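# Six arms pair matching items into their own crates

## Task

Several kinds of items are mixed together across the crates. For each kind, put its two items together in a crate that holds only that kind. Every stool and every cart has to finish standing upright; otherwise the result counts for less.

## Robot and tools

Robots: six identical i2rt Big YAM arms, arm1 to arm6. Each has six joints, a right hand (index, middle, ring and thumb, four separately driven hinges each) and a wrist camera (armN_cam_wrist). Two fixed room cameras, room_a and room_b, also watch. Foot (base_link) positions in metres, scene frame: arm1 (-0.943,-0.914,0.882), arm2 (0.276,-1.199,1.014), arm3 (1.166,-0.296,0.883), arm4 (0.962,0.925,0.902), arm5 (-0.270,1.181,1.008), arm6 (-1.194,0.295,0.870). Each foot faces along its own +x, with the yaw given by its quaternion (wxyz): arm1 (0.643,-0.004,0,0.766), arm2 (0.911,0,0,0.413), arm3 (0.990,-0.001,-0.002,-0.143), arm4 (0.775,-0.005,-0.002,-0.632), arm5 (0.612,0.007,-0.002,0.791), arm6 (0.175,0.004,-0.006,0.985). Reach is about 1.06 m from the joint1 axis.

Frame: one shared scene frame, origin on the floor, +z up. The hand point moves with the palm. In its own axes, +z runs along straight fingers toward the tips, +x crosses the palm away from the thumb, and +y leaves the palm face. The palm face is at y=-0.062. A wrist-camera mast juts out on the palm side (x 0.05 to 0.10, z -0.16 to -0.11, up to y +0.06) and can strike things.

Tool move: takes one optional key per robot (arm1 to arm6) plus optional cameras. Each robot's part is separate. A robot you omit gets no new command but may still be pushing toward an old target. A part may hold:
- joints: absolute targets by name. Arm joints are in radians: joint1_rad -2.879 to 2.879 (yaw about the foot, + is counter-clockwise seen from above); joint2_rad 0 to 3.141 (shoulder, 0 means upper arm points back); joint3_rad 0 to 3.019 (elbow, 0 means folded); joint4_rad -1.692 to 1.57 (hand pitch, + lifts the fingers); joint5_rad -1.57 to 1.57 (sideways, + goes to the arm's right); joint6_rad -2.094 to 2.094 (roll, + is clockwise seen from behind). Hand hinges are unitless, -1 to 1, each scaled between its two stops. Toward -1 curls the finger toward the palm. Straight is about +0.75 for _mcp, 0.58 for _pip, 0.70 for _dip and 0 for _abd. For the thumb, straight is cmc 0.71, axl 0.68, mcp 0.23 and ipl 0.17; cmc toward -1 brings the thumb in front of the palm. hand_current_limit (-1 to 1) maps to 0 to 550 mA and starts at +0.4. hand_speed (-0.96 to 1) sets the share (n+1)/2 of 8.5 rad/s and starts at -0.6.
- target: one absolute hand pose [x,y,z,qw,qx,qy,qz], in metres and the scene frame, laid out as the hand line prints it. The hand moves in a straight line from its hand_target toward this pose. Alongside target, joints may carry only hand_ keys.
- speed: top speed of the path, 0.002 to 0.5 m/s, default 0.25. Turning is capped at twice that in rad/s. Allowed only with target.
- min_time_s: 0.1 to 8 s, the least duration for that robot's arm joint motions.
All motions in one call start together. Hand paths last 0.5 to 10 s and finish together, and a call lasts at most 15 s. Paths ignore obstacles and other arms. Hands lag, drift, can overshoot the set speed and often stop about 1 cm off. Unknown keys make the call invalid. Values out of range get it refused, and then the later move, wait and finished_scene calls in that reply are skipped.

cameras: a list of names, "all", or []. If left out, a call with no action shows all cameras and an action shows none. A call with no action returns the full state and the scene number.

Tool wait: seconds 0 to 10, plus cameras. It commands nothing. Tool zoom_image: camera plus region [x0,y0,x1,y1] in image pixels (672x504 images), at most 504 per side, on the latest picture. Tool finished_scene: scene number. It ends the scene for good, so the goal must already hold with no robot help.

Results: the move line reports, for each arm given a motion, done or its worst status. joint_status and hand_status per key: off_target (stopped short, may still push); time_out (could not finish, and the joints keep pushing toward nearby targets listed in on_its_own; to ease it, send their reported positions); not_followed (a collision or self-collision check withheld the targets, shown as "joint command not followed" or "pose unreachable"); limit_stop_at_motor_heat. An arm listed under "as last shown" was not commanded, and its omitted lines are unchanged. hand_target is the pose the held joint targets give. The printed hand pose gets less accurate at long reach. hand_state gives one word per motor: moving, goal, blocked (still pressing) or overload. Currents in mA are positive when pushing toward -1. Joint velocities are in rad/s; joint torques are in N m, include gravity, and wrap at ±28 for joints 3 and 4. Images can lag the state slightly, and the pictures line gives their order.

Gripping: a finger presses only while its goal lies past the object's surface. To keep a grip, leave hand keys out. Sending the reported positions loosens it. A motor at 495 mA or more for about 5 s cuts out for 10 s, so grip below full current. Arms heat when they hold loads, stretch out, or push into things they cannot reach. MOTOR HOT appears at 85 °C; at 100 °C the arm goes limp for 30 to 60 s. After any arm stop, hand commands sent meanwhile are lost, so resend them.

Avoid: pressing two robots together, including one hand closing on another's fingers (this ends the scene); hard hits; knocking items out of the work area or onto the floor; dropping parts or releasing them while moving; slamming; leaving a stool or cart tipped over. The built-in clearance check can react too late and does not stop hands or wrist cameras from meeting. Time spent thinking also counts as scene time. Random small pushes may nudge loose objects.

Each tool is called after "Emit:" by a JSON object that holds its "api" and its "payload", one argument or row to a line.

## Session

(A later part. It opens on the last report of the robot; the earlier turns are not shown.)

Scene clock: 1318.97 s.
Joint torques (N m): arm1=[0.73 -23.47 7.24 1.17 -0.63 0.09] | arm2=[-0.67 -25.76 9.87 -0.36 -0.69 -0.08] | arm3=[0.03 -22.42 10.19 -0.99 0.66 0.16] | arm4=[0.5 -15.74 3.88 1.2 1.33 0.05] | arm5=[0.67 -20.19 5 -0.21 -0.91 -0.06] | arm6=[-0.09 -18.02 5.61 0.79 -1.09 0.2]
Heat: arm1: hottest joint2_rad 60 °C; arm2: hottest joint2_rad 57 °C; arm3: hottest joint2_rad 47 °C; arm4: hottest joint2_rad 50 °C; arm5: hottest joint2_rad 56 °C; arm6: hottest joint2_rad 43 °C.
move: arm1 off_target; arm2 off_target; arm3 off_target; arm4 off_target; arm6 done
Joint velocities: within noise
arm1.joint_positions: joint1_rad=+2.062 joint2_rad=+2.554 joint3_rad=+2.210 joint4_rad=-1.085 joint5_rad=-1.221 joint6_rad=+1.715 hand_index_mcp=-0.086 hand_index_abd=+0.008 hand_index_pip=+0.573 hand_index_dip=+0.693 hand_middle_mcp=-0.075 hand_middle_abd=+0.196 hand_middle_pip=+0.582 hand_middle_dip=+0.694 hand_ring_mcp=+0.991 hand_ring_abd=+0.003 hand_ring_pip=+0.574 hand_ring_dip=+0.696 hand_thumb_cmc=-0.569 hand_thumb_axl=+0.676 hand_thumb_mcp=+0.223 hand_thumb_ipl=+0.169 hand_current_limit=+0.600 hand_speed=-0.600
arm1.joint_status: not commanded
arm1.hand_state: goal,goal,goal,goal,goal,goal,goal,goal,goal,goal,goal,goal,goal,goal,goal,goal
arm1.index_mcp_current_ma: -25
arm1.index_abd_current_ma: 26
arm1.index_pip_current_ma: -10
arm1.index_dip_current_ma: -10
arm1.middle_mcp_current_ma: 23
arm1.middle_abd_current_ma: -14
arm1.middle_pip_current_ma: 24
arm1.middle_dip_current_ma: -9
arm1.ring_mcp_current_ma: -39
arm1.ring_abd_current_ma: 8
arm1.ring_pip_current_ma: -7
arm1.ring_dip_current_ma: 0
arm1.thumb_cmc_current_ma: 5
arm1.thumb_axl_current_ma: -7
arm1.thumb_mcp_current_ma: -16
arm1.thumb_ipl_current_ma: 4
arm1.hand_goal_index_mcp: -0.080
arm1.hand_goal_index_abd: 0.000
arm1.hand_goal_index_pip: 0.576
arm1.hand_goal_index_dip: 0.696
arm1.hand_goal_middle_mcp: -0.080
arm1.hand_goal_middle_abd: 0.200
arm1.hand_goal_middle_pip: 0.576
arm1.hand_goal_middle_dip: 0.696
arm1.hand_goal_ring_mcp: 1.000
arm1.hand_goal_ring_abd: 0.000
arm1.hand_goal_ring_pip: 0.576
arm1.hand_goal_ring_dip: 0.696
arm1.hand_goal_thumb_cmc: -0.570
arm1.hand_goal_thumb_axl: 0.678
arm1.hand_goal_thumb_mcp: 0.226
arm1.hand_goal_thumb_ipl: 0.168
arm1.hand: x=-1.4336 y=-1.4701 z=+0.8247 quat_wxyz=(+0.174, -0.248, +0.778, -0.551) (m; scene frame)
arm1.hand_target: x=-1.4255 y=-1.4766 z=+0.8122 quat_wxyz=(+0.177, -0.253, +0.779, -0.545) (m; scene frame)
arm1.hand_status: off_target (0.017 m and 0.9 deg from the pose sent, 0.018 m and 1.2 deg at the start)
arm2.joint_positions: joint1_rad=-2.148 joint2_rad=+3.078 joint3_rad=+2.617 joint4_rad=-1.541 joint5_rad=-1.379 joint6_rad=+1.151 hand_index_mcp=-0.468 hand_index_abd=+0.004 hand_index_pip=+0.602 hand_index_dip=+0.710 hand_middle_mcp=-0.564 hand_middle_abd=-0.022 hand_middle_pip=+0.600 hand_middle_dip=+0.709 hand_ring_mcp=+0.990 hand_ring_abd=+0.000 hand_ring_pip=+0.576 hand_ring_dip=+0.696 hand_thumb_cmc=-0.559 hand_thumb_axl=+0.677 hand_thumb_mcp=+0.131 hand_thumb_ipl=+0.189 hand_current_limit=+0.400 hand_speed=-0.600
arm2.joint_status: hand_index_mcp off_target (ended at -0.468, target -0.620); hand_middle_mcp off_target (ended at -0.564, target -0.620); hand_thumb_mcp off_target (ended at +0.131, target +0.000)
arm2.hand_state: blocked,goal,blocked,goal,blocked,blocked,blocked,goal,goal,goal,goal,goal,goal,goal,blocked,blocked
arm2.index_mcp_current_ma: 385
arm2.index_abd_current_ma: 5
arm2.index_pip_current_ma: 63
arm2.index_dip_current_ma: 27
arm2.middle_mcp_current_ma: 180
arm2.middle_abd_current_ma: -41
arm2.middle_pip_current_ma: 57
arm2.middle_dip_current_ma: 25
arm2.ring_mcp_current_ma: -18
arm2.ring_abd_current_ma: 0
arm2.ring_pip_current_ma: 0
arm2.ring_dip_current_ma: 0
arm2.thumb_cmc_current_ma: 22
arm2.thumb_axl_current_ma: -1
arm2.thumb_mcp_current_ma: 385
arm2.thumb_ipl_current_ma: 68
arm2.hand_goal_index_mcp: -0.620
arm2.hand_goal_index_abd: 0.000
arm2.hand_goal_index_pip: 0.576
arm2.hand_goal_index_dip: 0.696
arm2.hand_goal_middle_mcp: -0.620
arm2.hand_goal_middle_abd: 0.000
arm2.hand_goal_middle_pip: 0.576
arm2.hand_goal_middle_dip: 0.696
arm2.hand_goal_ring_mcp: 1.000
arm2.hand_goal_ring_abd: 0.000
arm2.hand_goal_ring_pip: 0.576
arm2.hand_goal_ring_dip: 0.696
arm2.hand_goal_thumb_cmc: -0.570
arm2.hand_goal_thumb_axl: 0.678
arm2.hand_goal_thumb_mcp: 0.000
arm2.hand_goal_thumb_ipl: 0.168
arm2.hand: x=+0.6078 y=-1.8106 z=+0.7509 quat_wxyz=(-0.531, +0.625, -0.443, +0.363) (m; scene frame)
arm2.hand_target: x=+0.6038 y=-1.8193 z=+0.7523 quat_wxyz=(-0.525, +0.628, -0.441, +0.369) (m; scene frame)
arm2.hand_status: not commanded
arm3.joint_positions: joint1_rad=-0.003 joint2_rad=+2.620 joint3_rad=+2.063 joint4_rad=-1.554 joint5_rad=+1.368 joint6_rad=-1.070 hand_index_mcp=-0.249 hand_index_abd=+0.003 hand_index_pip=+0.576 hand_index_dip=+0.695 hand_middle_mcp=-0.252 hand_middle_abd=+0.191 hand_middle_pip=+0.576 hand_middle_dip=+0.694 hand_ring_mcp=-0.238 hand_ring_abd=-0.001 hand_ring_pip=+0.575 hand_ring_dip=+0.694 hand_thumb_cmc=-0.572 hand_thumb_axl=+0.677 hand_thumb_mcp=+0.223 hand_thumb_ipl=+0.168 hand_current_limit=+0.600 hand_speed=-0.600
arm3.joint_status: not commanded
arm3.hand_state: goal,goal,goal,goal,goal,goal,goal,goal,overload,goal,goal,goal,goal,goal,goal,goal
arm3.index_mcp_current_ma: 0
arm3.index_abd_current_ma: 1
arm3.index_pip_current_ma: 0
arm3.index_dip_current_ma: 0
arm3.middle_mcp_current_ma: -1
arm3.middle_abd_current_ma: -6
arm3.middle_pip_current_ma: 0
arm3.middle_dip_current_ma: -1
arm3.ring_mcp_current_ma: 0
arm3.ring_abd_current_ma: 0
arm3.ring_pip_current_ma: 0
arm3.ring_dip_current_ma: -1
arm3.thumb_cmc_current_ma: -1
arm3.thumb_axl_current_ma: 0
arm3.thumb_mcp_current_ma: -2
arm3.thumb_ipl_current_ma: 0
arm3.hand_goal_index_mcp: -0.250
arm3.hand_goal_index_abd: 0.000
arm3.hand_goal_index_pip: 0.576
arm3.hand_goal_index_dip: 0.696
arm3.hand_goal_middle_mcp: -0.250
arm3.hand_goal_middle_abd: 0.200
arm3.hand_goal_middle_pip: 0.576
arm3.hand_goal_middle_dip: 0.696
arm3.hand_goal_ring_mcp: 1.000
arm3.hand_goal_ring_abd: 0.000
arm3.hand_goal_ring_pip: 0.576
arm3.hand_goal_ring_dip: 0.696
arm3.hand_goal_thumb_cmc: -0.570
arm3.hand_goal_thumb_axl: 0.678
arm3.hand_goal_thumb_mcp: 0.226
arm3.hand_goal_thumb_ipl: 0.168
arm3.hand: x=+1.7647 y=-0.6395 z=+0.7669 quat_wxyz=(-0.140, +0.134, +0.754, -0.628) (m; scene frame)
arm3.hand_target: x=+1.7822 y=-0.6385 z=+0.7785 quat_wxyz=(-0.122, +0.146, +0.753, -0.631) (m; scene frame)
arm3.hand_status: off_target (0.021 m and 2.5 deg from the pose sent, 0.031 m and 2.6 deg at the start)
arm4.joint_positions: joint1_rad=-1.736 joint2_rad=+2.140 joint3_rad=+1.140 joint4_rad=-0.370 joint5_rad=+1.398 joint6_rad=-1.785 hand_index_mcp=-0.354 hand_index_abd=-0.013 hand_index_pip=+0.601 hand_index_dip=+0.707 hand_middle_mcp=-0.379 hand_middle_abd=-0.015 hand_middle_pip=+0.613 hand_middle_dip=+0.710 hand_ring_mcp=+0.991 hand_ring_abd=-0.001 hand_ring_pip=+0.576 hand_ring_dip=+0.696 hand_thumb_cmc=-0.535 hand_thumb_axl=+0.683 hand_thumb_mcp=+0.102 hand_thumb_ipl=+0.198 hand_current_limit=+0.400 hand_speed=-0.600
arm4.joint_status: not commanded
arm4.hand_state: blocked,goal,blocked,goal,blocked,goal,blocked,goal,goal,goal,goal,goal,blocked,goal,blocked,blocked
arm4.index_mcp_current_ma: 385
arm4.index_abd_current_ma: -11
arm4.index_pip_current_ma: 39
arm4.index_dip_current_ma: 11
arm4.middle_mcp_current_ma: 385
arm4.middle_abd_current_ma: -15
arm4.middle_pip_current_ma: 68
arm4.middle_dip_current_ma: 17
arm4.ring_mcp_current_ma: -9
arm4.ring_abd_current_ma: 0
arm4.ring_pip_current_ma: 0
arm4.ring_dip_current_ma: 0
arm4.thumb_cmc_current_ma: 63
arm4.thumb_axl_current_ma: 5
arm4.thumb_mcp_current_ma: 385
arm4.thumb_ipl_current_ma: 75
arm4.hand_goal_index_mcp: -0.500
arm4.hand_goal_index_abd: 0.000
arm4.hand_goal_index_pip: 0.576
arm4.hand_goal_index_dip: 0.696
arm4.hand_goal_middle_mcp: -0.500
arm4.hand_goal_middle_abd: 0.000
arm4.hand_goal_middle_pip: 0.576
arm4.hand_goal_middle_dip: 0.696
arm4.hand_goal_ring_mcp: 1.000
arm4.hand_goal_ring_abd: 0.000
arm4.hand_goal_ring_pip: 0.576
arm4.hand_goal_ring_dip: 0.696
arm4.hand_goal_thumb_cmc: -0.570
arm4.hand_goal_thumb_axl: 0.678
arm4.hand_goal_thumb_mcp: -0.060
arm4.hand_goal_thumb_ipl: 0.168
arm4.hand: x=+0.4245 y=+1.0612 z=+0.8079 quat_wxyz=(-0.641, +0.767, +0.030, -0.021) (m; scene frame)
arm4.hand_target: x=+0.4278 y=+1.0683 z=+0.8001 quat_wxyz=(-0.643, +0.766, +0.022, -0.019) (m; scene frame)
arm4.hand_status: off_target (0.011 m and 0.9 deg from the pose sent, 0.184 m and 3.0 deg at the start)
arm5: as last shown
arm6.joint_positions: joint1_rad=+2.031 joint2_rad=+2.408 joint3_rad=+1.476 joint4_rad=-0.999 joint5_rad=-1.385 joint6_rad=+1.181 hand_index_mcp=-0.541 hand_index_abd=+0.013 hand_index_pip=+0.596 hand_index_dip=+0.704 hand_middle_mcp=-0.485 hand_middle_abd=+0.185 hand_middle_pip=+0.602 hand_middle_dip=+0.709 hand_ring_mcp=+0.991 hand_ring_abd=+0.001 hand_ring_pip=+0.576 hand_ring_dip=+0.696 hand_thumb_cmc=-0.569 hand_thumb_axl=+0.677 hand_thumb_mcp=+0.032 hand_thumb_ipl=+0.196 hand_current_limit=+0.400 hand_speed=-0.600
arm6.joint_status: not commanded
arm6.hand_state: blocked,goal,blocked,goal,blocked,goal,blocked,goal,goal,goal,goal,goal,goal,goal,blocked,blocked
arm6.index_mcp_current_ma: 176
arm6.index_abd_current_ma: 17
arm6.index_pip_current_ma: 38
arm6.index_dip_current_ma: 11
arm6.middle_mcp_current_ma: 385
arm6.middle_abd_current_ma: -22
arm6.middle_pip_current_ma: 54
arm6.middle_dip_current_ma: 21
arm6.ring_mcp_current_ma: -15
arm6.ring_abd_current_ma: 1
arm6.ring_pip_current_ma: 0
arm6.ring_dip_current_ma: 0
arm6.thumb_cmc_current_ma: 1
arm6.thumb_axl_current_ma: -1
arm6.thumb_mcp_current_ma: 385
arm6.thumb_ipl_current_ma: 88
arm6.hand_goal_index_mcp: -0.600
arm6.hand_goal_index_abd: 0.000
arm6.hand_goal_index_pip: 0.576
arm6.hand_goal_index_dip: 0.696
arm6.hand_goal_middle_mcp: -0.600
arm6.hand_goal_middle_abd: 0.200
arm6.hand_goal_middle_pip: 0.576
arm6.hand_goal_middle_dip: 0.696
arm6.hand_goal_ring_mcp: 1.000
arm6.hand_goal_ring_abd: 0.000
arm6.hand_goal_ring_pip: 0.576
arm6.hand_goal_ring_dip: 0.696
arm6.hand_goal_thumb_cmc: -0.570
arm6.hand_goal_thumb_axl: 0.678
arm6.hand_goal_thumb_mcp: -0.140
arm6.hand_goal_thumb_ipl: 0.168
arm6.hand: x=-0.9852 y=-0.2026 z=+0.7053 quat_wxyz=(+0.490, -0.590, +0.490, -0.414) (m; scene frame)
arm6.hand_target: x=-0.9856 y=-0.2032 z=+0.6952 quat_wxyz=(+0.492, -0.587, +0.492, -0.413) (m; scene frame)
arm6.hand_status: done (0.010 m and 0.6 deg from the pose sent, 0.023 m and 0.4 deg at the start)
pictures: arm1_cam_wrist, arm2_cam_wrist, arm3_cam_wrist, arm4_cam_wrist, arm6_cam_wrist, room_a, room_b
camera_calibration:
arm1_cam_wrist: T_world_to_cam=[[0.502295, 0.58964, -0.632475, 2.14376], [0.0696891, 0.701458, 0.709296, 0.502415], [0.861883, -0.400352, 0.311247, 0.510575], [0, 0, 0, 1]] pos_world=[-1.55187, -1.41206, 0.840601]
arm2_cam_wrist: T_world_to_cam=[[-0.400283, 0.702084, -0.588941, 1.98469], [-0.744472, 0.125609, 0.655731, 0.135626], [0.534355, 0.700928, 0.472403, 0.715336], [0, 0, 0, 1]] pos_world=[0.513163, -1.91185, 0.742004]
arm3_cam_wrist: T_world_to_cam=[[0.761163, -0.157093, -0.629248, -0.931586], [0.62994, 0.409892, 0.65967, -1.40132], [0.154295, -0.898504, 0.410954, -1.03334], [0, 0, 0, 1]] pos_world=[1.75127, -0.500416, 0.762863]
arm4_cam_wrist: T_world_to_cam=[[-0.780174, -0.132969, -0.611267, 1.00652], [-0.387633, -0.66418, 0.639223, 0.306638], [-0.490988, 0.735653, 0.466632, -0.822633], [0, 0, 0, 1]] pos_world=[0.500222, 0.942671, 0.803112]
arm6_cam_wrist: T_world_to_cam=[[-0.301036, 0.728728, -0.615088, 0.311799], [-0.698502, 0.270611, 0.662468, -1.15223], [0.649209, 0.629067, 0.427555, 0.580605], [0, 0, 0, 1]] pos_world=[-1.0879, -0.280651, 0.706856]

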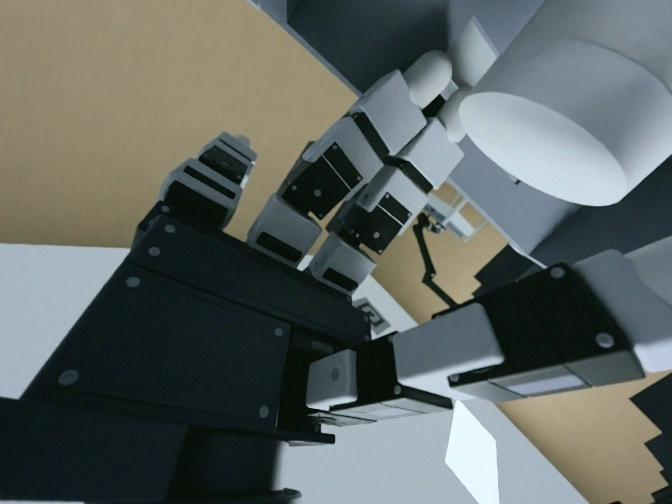

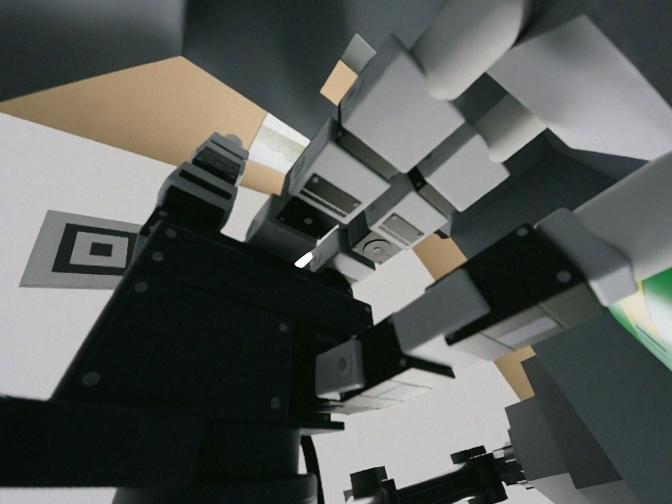

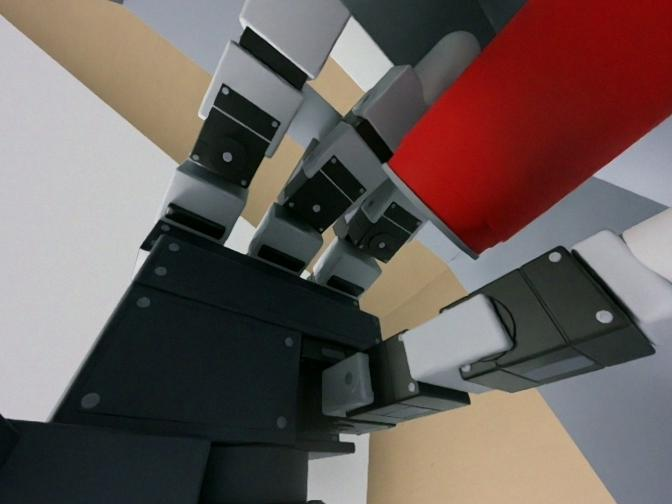

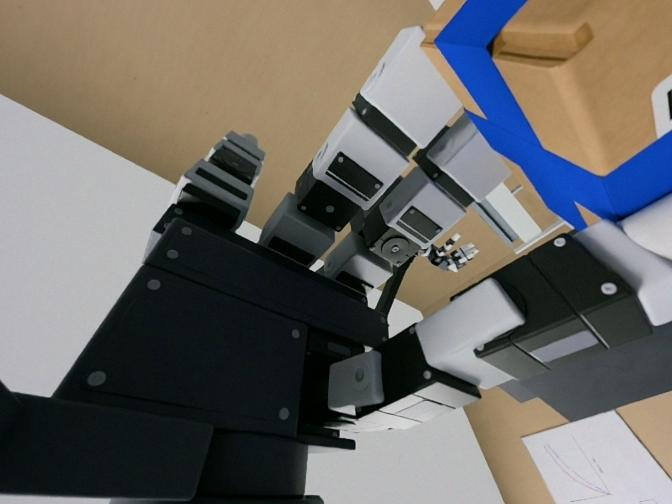

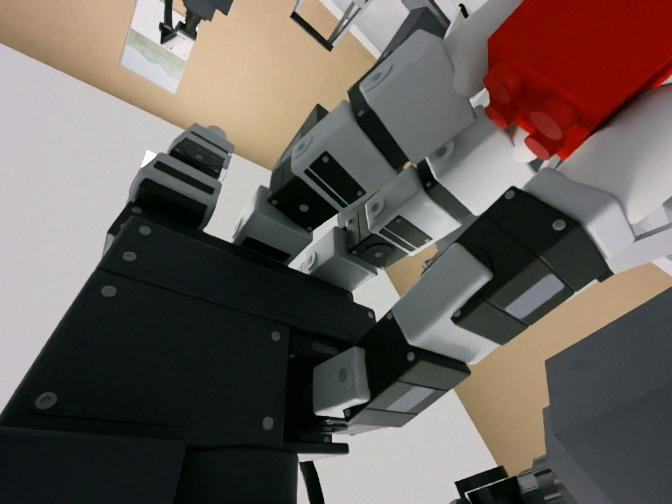

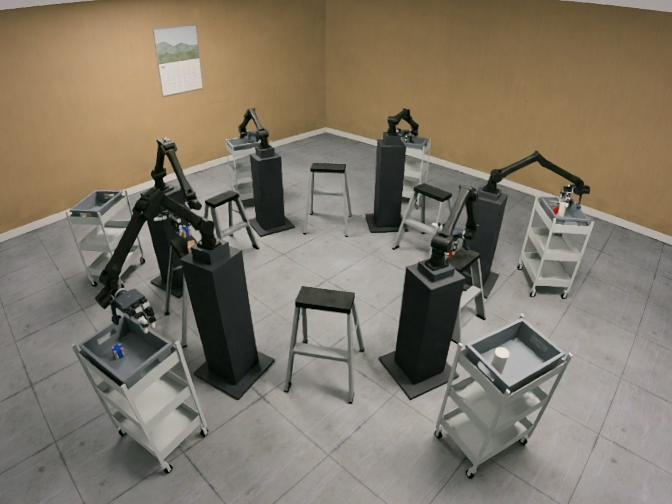

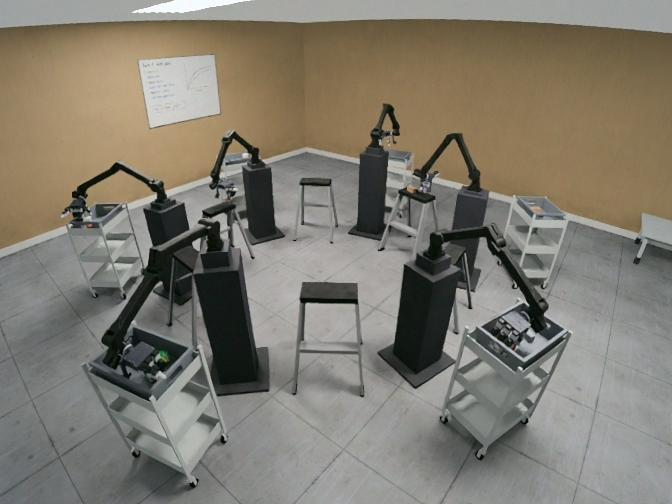

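Emit:
{"api": "move", "payload": {
  "arm1": {"target":[-1.4186,-1.4716,0.826,0.1772,-0.2531,0.7791,-0.5455],"speed":0.06},
  "arm2": {"target":[0.6038,-1.8193,0.93,-0.5265,0.6275,-0.4394,0.3681],"speed":0.08},
  "arm3": {"joints":{"hand_speed":-0.8,"hand_index_mcp":-0.57,"hand_middle_mcp":-0.57,"hand_thumb_mcp":-0.07}},
  "arm4": {"target":[0.4300,1.0745,0.764,-0.6433,0.7667,0.0226,-0.0189],"speed":0.06},
  "arm6": {"target":[-1.0258,-0.2364,0.708,0.4777,-0.5693,0.5126,-0.4301],"speed":0.08},
  "cameras": ["arm1_cam_wrist","arm2_cam_wrist","arm3_cam_wrist","room_a","room_b"]
}}

Emit:
{"api": "zoom_image", "payload": {
  "camera": "room_b",
  "region": [180, 150, 280, 250]
}}

Emit:
{"api": "zoom_image", "payload": {
  "camera": "room_a",
  "region": [410, 180, 510, 280]
}}

Emit:
{"api": "zoom_image", "payload": {
  "camera": "room_b",
  "region": [360, 130, 460, 230]
}}

Scene clock: 1367.67 s.
Joint torques (N m): arm1=[0.79 -25.47 5.75 0.88 -0.65 0.09] | arm2=[-0.56 -28.98 7.34 -0.47 -0.76 -0.12] | arm3=[0.09 -22.59 10.1 -0.96 0.68 0.15] | arm4=[0.32 -15.74 3.29 1.33 1.16 -0.13] | arm5=[0.67 -20.19 5 -0.21 -0.91 -0.06] | arm6=[-0.38 -18.26 7.72 -0.36 -0.96 0.04]
Heat: arm1: hottest joint2_rad 60 °C; arm2: hottest joint2_rad 57 °C; arm3: hottest joint2_rad 45 °C; arm4: hottest joint2_rad 50 °C; arm5: hottest joint2_rad 56 °C; arm6: hottest joint2_rad 44 °C.
move: arm1 off_target; arm2 off_target; arm3 off_target; arm4 off_target; arm6 off_target
Joint velocities: within noise
arm1.joint_positions: joint1_rad=+2.062 joint2_rad=+2.537 joint3_rad=+2.176 joint4_rad=-1.071 joint5_rad=-1.221 joint6_rad=+1.715 hand_index_mcp=-0.086 hand_index_abd=+0.005 hand_index_pip=+0.573 hand_index_dip=+0.693 hand_middle_mcp=-0.075 hand_middle_abd=+0.193 hand_middle_pip=+0.582 hand_middle_dip=+0.694 hand_ring_mcp=+0.991 hand_ring_abd=+0.003 hand_ring_pip=+0.574 hand_ring_dip=+0.696 hand_thumb_cmc=-0.569 hand_thumb_axl=+0.676 hand_thumb_mcp=+0.223 hand_thumb_ipl=+0.169 hand_current_limit=+0.600 hand_speed=-0.600
arm1.joint_status: not commanded
arm1.hand_state: goal,goal,goal,goal,goal,goal,goal,goal,goal,goal,goal,goal,goal,goal,goal,goal
arm1.index_mcp_current_ma: -25
arm1.index_abd_current_ma: 18
arm1.index_pip_current_ma: -10
arm1.index_dip_current_ma: -10
arm1.middle_mcp_current_ma: 23
arm1.middle_abd_current_ma: -23
arm1.middle_pip_current_ma: 25
arm1.middle_dip_current_ma: -9
arm1.ring_mcp_current_ma: -39
arm1.ring_abd_current_ma: 8
arm1.ring_pip_current_ma: -7
arm1.ring_dip_current_ma: 0
arm1.thumb_cmc_current_ma: 5
arm1.thumb_axl_current_ma: -7
arm1.thumb_mcp_current_ma: -16
arm1.thumb_ipl_current_ma: 4
arm1.hand_goal_index_mcp: -0.080
arm1.hand_goal_index_abd: 0.000
arm1.hand_goal_index_pip: 0.576
arm1.hand_goal_index_dip: 0.696
arm1.hand_goal_middle_mcp: -0.080
arm1.hand_goal_middle_abd: 0.200
arm1.hand_goal_middle_pip: 0.576
arm1.hand_goal_middle_dip: 0.696
arm1.hand_goal_ring_mcp: 1.000
arm1.hand_goal_ring_abd: 0.000
arm1.hand_goal_ring_pip: 0.576
arm1.hand_goal_ring_dip: 0.696
arm1.hand_goal_thumb_cmc: -0.570
arm1.hand_goal_thumb_axl: 0.678
arm1.hand_goal_thumb_mcp: 0.226
arm1.hand_goal_thumb_ipl: 0.168
arm1.hand: x=-1.4292 y=-1.4666 z=+0.8245 quat_wxyz=(+0.175, -0.247, +0.778, -0.550) (m; scene frame)
arm1.hand_target: x=-1.4187 y=-1.4714 z=+0.8260 quat_wxyz=(+0.178, -0.253, +0.779, -0.545) (m; scene frame)
arm1.hand_status: off_target (0.012 m and 0.9 deg from the pose sent, 0.015 m and 0.9 deg at the start)
arm2.joint_positions: joint1_rad=-2.148 joint2_rad=+2.729 joint3_rad=+2.351 joint4_rad=-1.647 joint5_rad=-1.377 joint6_rad=+1.132 hand_index_mcp=-0.613 hand_index_abd=+0.003 hand_index_pip=+0.580 hand_index_dip=+0.699 hand_middle_mcp=-0.614 hand_middle_abd=-0.003 hand_middle_pip=+0.579 hand_middle_dip=+0.699 hand_ring_mcp=+0.990 hand_ring_abd=+0.000 hand_ring_pip=+0.576 hand_ring_dip=+0.696 hand_thumb_cmc=-0.570 hand_thumb_axl=+0.677 hand_thumb_mcp=+0.003 hand_thumb_ipl=+0.170 hand_current_limit=+0.400 hand_speed=-0.600
arm2.joint_status: not commanded
arm2.hand_state: goal,goal,goal,goal,goal,goal,goal,goal,goal,goal,goal,goal,goal,goal,goal,goal
arm2.index_mcp_current_ma: 12
arm2.index_abd_current_ma: 3
arm2.index_pip_current_ma: 5
arm2.index_dip_current_ma: 4
arm2.middle_mcp_current_ma: 9
arm2.middle_abd_current_ma: -4
arm2.middle_pip_current_ma: 4
arm2.middle_dip_current_ma: 4
arm2.ring_mcp_current_ma: -18
arm2.ring_abd_current_ma: 0
arm2.ring_pip_current_ma: 0
arm2.ring_dip_current_ma: 0
arm2.thumb_cmc_current_ma: 0
arm2.thumb_axl_current_ma: -1
arm2.thumb_mcp_current_ma: 6
arm2.thumb_ipl_current_ma: 4
arm2.hand_goal_index_mcp: -0.620
arm2.hand_goal_index_abd: 0.000
arm2.hand_goal_index_pip: 0.576
arm2.hand_goal_index_dip: 0.696
arm2.hand_goal_middle_mcp: -0.620
arm2.hand_goal_middle_abd: 0.000
arm2.hand_goal_middle_pip: 0.576
arm2.hand_goal_middle_dip: 0.696
arm2.hand_goal_ring_mcp: 1.000
arm2.hand_goal_ring_abd: 0.000
arm2.hand_goal_ring_pip: 0.576
arm2.hand_goal_ring_dip: 0.696
arm2.hand_goal_thumb_cmc: -0.570
arm2.hand_goal_thumb_axl: 0.678
arm2.hand_goal_thumb_mcp: 0.000
arm2.hand_goal_thumb_ipl: 0.168
arm2.on_its_own: hand_index_mcp moved -0.146 to your old target -0.620; hand_middle_mcp moved -0.051 to your old target -0.620; hand_thumb_mcp moved -0.127 to your old target +0.000
arm2.hand: x=+0.6082 y=-1.8127 z=+0.9141 quat_wxyz=(-0.533, +0.625, -0.443, +0.360) (m; scene frame)
arm2.hand_target: x=+0.6039 y=-1.8192 z=+0.9297 quat_wxyz=(-0.526, +0.628, -0.440, +0.368) (m; scene frame)
arm2.hand_status: off_target (0.018 m and 1.2 deg from the pose sent, 0.179 m and 1.0 deg at the start)
arm3.joint_positions: joint1_rad=-0.003 joint2_rad=+2.620 joint3_rad=+2.063 joint4_rad=-1.554 joint5_rad=+1.367 joint6_rad=-1.069 hand_index_mcp=-0.423 hand_index_abd=+0.003 hand_index_pip=+0.606 hand_index_dip=+0.705 hand_middle_mcp=-0.428 hand_middle_abd=+0.191 hand_middle_pip=+0.608 hand_middle_dip=+0.710 hand_ring_mcp=-0.238 hand_ring_abd=-0.001 hand_ring_pip=+0.575 hand_ring_dip=+0.694 hand_thumb_cmc=-0.568 hand_thumb_axl=+0.673 hand_thumb_mcp=+0.108 hand_thumb_ipl=+0.189 hand_current_limit=+0.600 hand_speed=-0.800
arm3.joint_status: hand_index_mcp off_target (ended at -0.423, target -0.570); hand_middle_mcp off_target (ended at -0.428, target -0.570); hand_thumb_mcp off_target (ended at +0.108, target -0.070); the others done
arm3.hand_state: blocked,goal,blocked,goal,blocked,goal,blocked,goal,overload,goal,goal,goal,goal,goal,blocked,blocked
arm3.index_mcp_current_ma: 440
arm3.index_abd_current_ma: 1
arm3.index_pip_current_ma: 44
arm3.index_dip_current_ma: 8
arm3.middle_mcp_current_ma: 440
arm3.middle_abd_current_ma: -6
arm3.middle_pip_current_ma: 49
arm3.middle_dip_current_ma: 14
arm3.ring_mcp_current_ma: 0
arm3.ring_abd_current_ma: 0
arm3.ring_pip_current_ma: 0
arm3.ring_dip_current_ma: -1
arm3.thumb_cmc_current_ma: 1
arm3.thumb_axl_current_ma: -5
arm3.thumb_mcp_current_ma: 440
arm3.thumb_ipl_current_ma: 40
arm3.hand_goal_index_mcp: -0.570
arm3.hand_goal_index_abd: 0.000
arm3.hand_goal_index_pip: 0.576
arm3.hand_goal_index_dip: 0.696
arm3.hand_goal_middle_mcp: -0.570
arm3.hand_goal_middle_abd: 0.200
arm3.hand_goal_middle_pip: 0.576
arm3.hand_goal_middle_dip: 0.696
arm3.hand_goal_ring_mcp: 1.000
arm3.hand_goal_ring_abd: 0.000
arm3.hand_goal_ring_pip: 0.576
arm3.hand_goal_ring_dip: 0.696
arm3.hand_goal_thumb_cmc: -0.570
arm3.hand_goal_thumb_axl: 0.678
arm3.hand_goal_thumb_mcp: -0.070
arm3.hand_goal_thumb_ipl: 0.168
arm3.hand: x=+1.7648 y=-0.6395 z=+0.7668 quat_wxyz=(-0.140, +0.134, +0.754, -0.628) (m; scene frame)
arm3.hand_target: x=+1.7822 y=-0.6385 z=+0.7785 quat_wxyz=(-0.122, +0.146, +0.753, -0.630) (m; scene frame)
arm3.hand_status: not commanded
arm4.joint_positions: joint1_rad=-1.746 joint2_rad=+2.214 joint3_rad=+1.134 joint4_rad=-0.218 joint5_rad=+1.398 joint6_rad=-1.839 hand_index_mcp=-0.354 hand_index_abd=-0.013 hand_index_pip=+0.601 hand_index_dip=+0.707 hand_middle_mcp=-0.379 hand_middle_abd=-0.015 hand_middle_pip=+0.613 hand_middle_dip=+0.710 hand_ring_mcp=+0.991 hand_ring_abd=-0.001 hand_ring_pip=+0.576 hand_ring_dip=+0.696 hand_thumb_cmc=-0.535 hand_thumb_axl=+0.683 hand_thumb_mcp=+0.102 hand_thumb_ipl=+0.198 hand_current_limit=+0.400 hand_speed=-0.600
arm4.joint_status: not commanded
arm4.hand_state: blocked,goal,blocked,goal,blocked,goal,blocked,goal,goal,goal,goal,goal,blocked,goal,blocked,blocked
arm4.index_mcp_current_ma: 385
arm4.index_abd_current_ma: -11
arm4.index_pip_current_ma: 39
arm4.index_dip_current_ma: 11
arm4.middle_mcp_current_ma: 385
arm4.middle_abd_current_ma: -15
arm4.middle_pip_current_ma: 68
arm4.middle_dip_current_ma: 17
arm4.ring_mcp_current_ma: -9
arm4.ring_abd_current_ma: 0
arm4.ring_pip_current_ma: 0
arm4.ring_dip_current_ma: 0
arm4.thumb_cmc_current_ma: 63
arm4.thumb_axl_current_ma: 5
arm4.thumb_mcp_current_ma: 385
arm4.thumb_ipl_current_ma: 75
arm4.hand_goal_index_mcp: -0.500
arm4.hand_goal_index_abd: 0.000
arm4.hand_goal_index_pip: 0.576
arm4.hand_goal_index_dip: 0.696
arm4.hand_goal_middle_mcp: -0.500
arm4.hand_goal_middle_abd: 0.000
arm4.hand_goal_middle_pip: 0.576
arm4.hand_goal_middle_dip: 0.696
arm4.hand_goal_ring_mcp: 1.000
arm4.hand_goal_ring_abd: 0.000
arm4.hand_goal_ring_pip: 0.576
arm4.hand_goal_ring_dip: 0.696
arm4.hand_goal_thumb_cmc: -0.570
arm4.hand_goal_thumb_axl: 0.678
arm4.hand_goal_thumb_mcp: -0.060
arm4.hand_goal_thumb_ipl: 0.168
arm4.hand: x=+0.4230 y=+1.0659 z=+0.7745 quat_wxyz=(-0.642, +0.766, +0.024, -0.028) (m; scene frame)
arm4.hand_target: x=+0.4304 y=+1.0742 z=+0.7642 quat_wxyz=(-0.642, +0.766, +0.022, -0.018) (m; scene frame)
arm4.hand_status: off_target (0.015 m and 1.1 deg from the pose sent, 0.046 m and 0.9 deg at the start)
arm5: as last shown
arm6.joint_positions: joint1_rad=+1.955 joint2_rad=+2.415 joint3_rad=+1.526 joint4_rad=-1.071 joint5_rad=-1.385 joint6_rad=+1.166 hand_index_mcp=-0.541 hand_index_abd=+0.013 hand_index_pip=+0.596 hand_index_dip=+0.704 hand_middle_mcp=-0.485 hand_middle_abd=+0.185 hand_middle_pip=+0.602 hand_middle_dip=+0.709 hand_ring_mcp=+0.991 hand_ring_abd=+0.001 hand_ring_pip=+0.576 hand_ring_dip=+0.696 hand_thumb_cmc=-0.569 hand_thumb_axl=+0.677 hand_thumb_mcp=+0.032 hand_thumb_ipl=+0.196 hand_current_limit=+0.400 hand_speed=-0.600
arm6.joint_status: not commanded
arm6.hand_state: blocked,goal,blocked,goal,blocked,goal,blocked,goal,goal,goal,goal,goal,goal,goal,blocked,blocked
arm6.index_mcp_current_ma: 176
arm6.index_abd_current_ma: 17
arm6.index_pip_current_ma: 38
arm6.index_dip_current_ma: 11
arm6.middle_mcp_current_ma: 385
arm6.middle_abd_current_ma: -22
arm6.middle_pip_current_ma: 54
arm6.middle_dip_current_ma: 21
arm6.ring_mcp_current_ma: -15
arm6.ring_abd_current_ma: 1
arm6.ring_pip_current_ma: 0
arm6.ring_dip_current_ma: 0
arm6.thumb_cmc_current_ma: 1
arm6.thumb_axl_current_ma: -1
arm6.thumb_mcp_current_ma: 385
arm6.thumb_ipl_current_ma: 88
arm6.hand_goal_index_mcp: -0.600
arm6.hand_goal_index_abd: 0.000
arm6.hand_goal_index_pip: 0.576
arm6.hand_goal_index_dip: 0.696
arm6.hand_goal_middle_mcp: -0.600
arm6.hand_goal_middle_abd: 0.200
arm6.hand_goal_middle_pip: 0.576
arm6.hand_goal_middle_dip: 0.696
arm6.hand_goal_ring_mcp: 1.000
arm6.hand_goal_ring_abd: 0.000
arm6.hand_goal_ring_pip: 0.576
arm6.hand_goal_ring_dip: 0.696
arm6.hand_goal_thumb_cmc: -0.570
arm6.hand_goal_thumb_axl: 0.678
arm6.hand_goal_thumb_mcp: -0.140
arm6.hand_goal_thumb_ipl: 0.168
arm6.hand: x=-1.0231 y=-0.2277 z=+0.7145 quat_wxyz=(+0.479, -0.569, +0.514, -0.428) (m; scene frame)
arm6.hand_target: x=-1.0259 y=-0.2360 z=+0.7081 quat_wxyz=(+0.477, -0.569, +0.514, -0.430) (m; scene frame)
arm6.hand_status: off_target (0.011 m and 0.3 deg from the pose sent, 0.053 m and 4.3 deg at the start)
pictures: arm1_cam_wrist, arm2_cam_wrist, arm3_cam_wrist, room_a, room_b
camera_calibration:
arm1_cam_wrist: T_world_to_cam=[[0.503817, 0.590823, -0.630157, 2.14131], [0.0679947, 0.70012, 0.710781, 0.494187], [0.86113, -0.40095, 0.312559, 0.505201], [0, 0, 0, 1]] pos_world=[-1.54747, -1.40856, 0.840196]
arm2_cam_wrist: T_world_to_cam=[[-0.404217, 0.702421, -0.585844, 2.08256], [-0.744034, 0.120024, 0.657272, 0.0173248], [0.531997, 0.701569, 0.474109, 0.640484], [0, 0, 0, 1]] pos_world=[0.51396, -1.91426, 0.905008]
arm3_cam_wrist: T_world_to_cam=[[0.761435, -0.157216, -0.628888, -0.932399], [0.629732, 0.409573, 0.660067, -1.40142], [0.153802, -0.898628, 0.410867, -1.03247], [0, 0, 0, 1]] pos_world=[1.75127, -0.500416, 0.762863]

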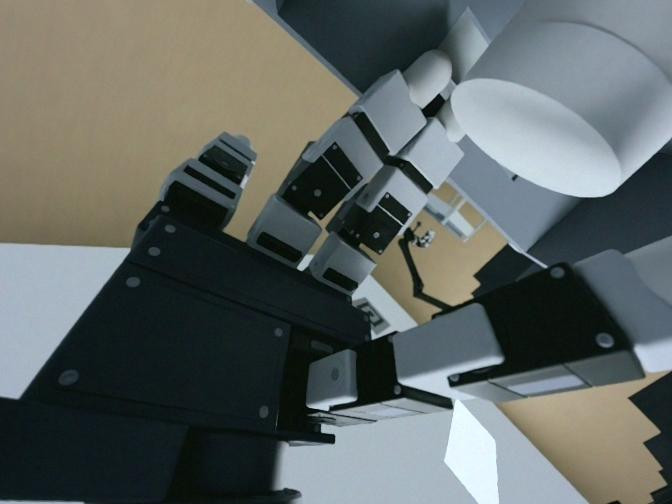

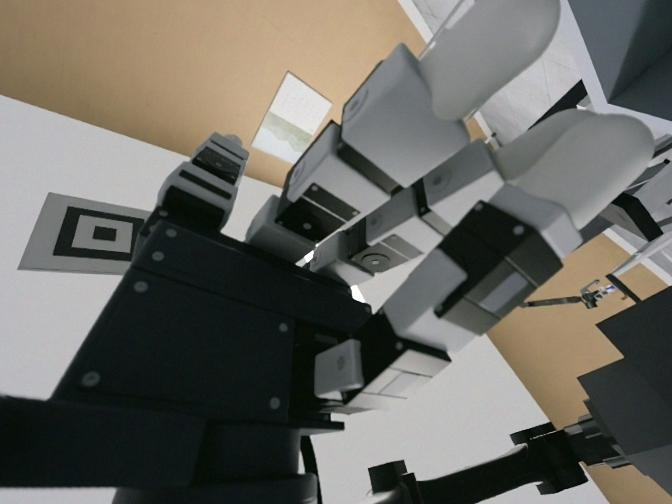

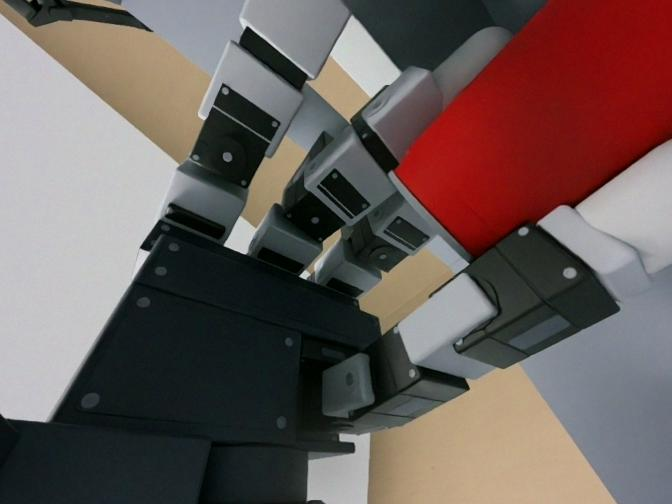

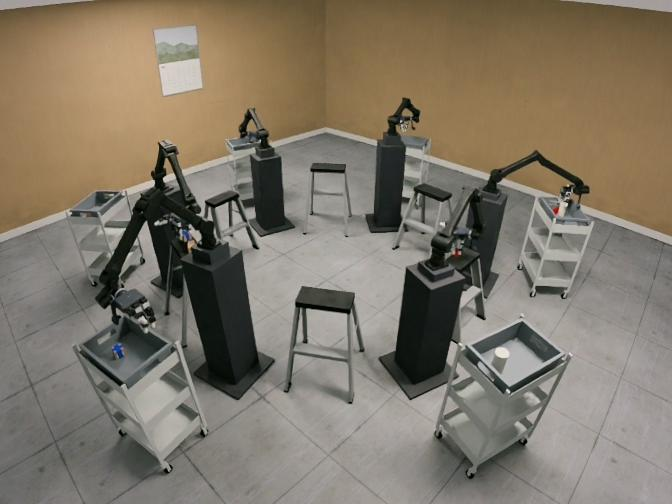

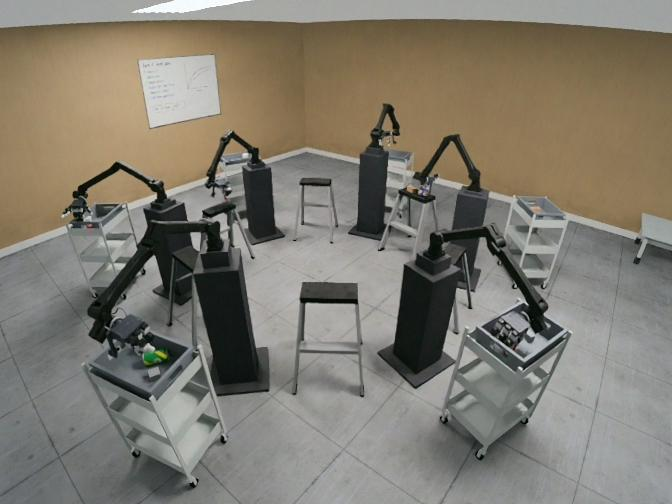

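Scaled by 5.040.

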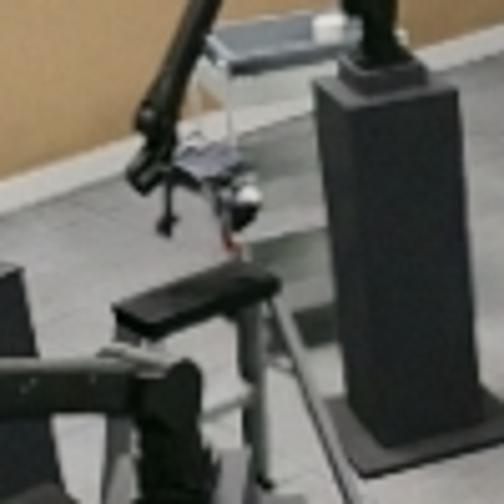

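Scaled by 5.040.

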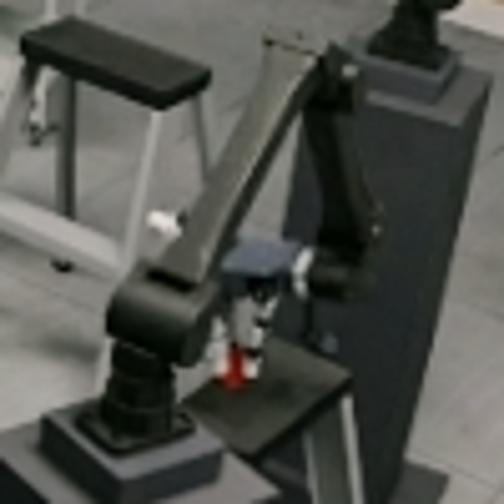

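Scaled by 5.040.

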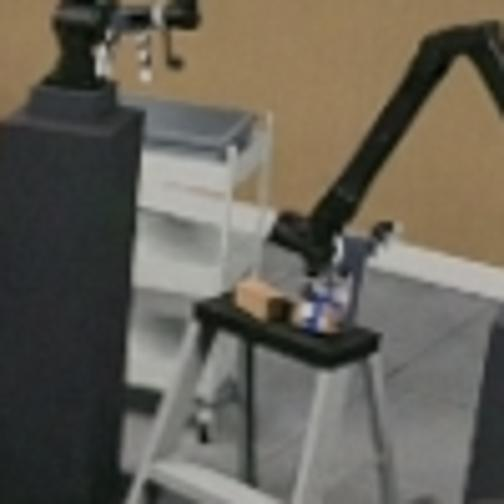

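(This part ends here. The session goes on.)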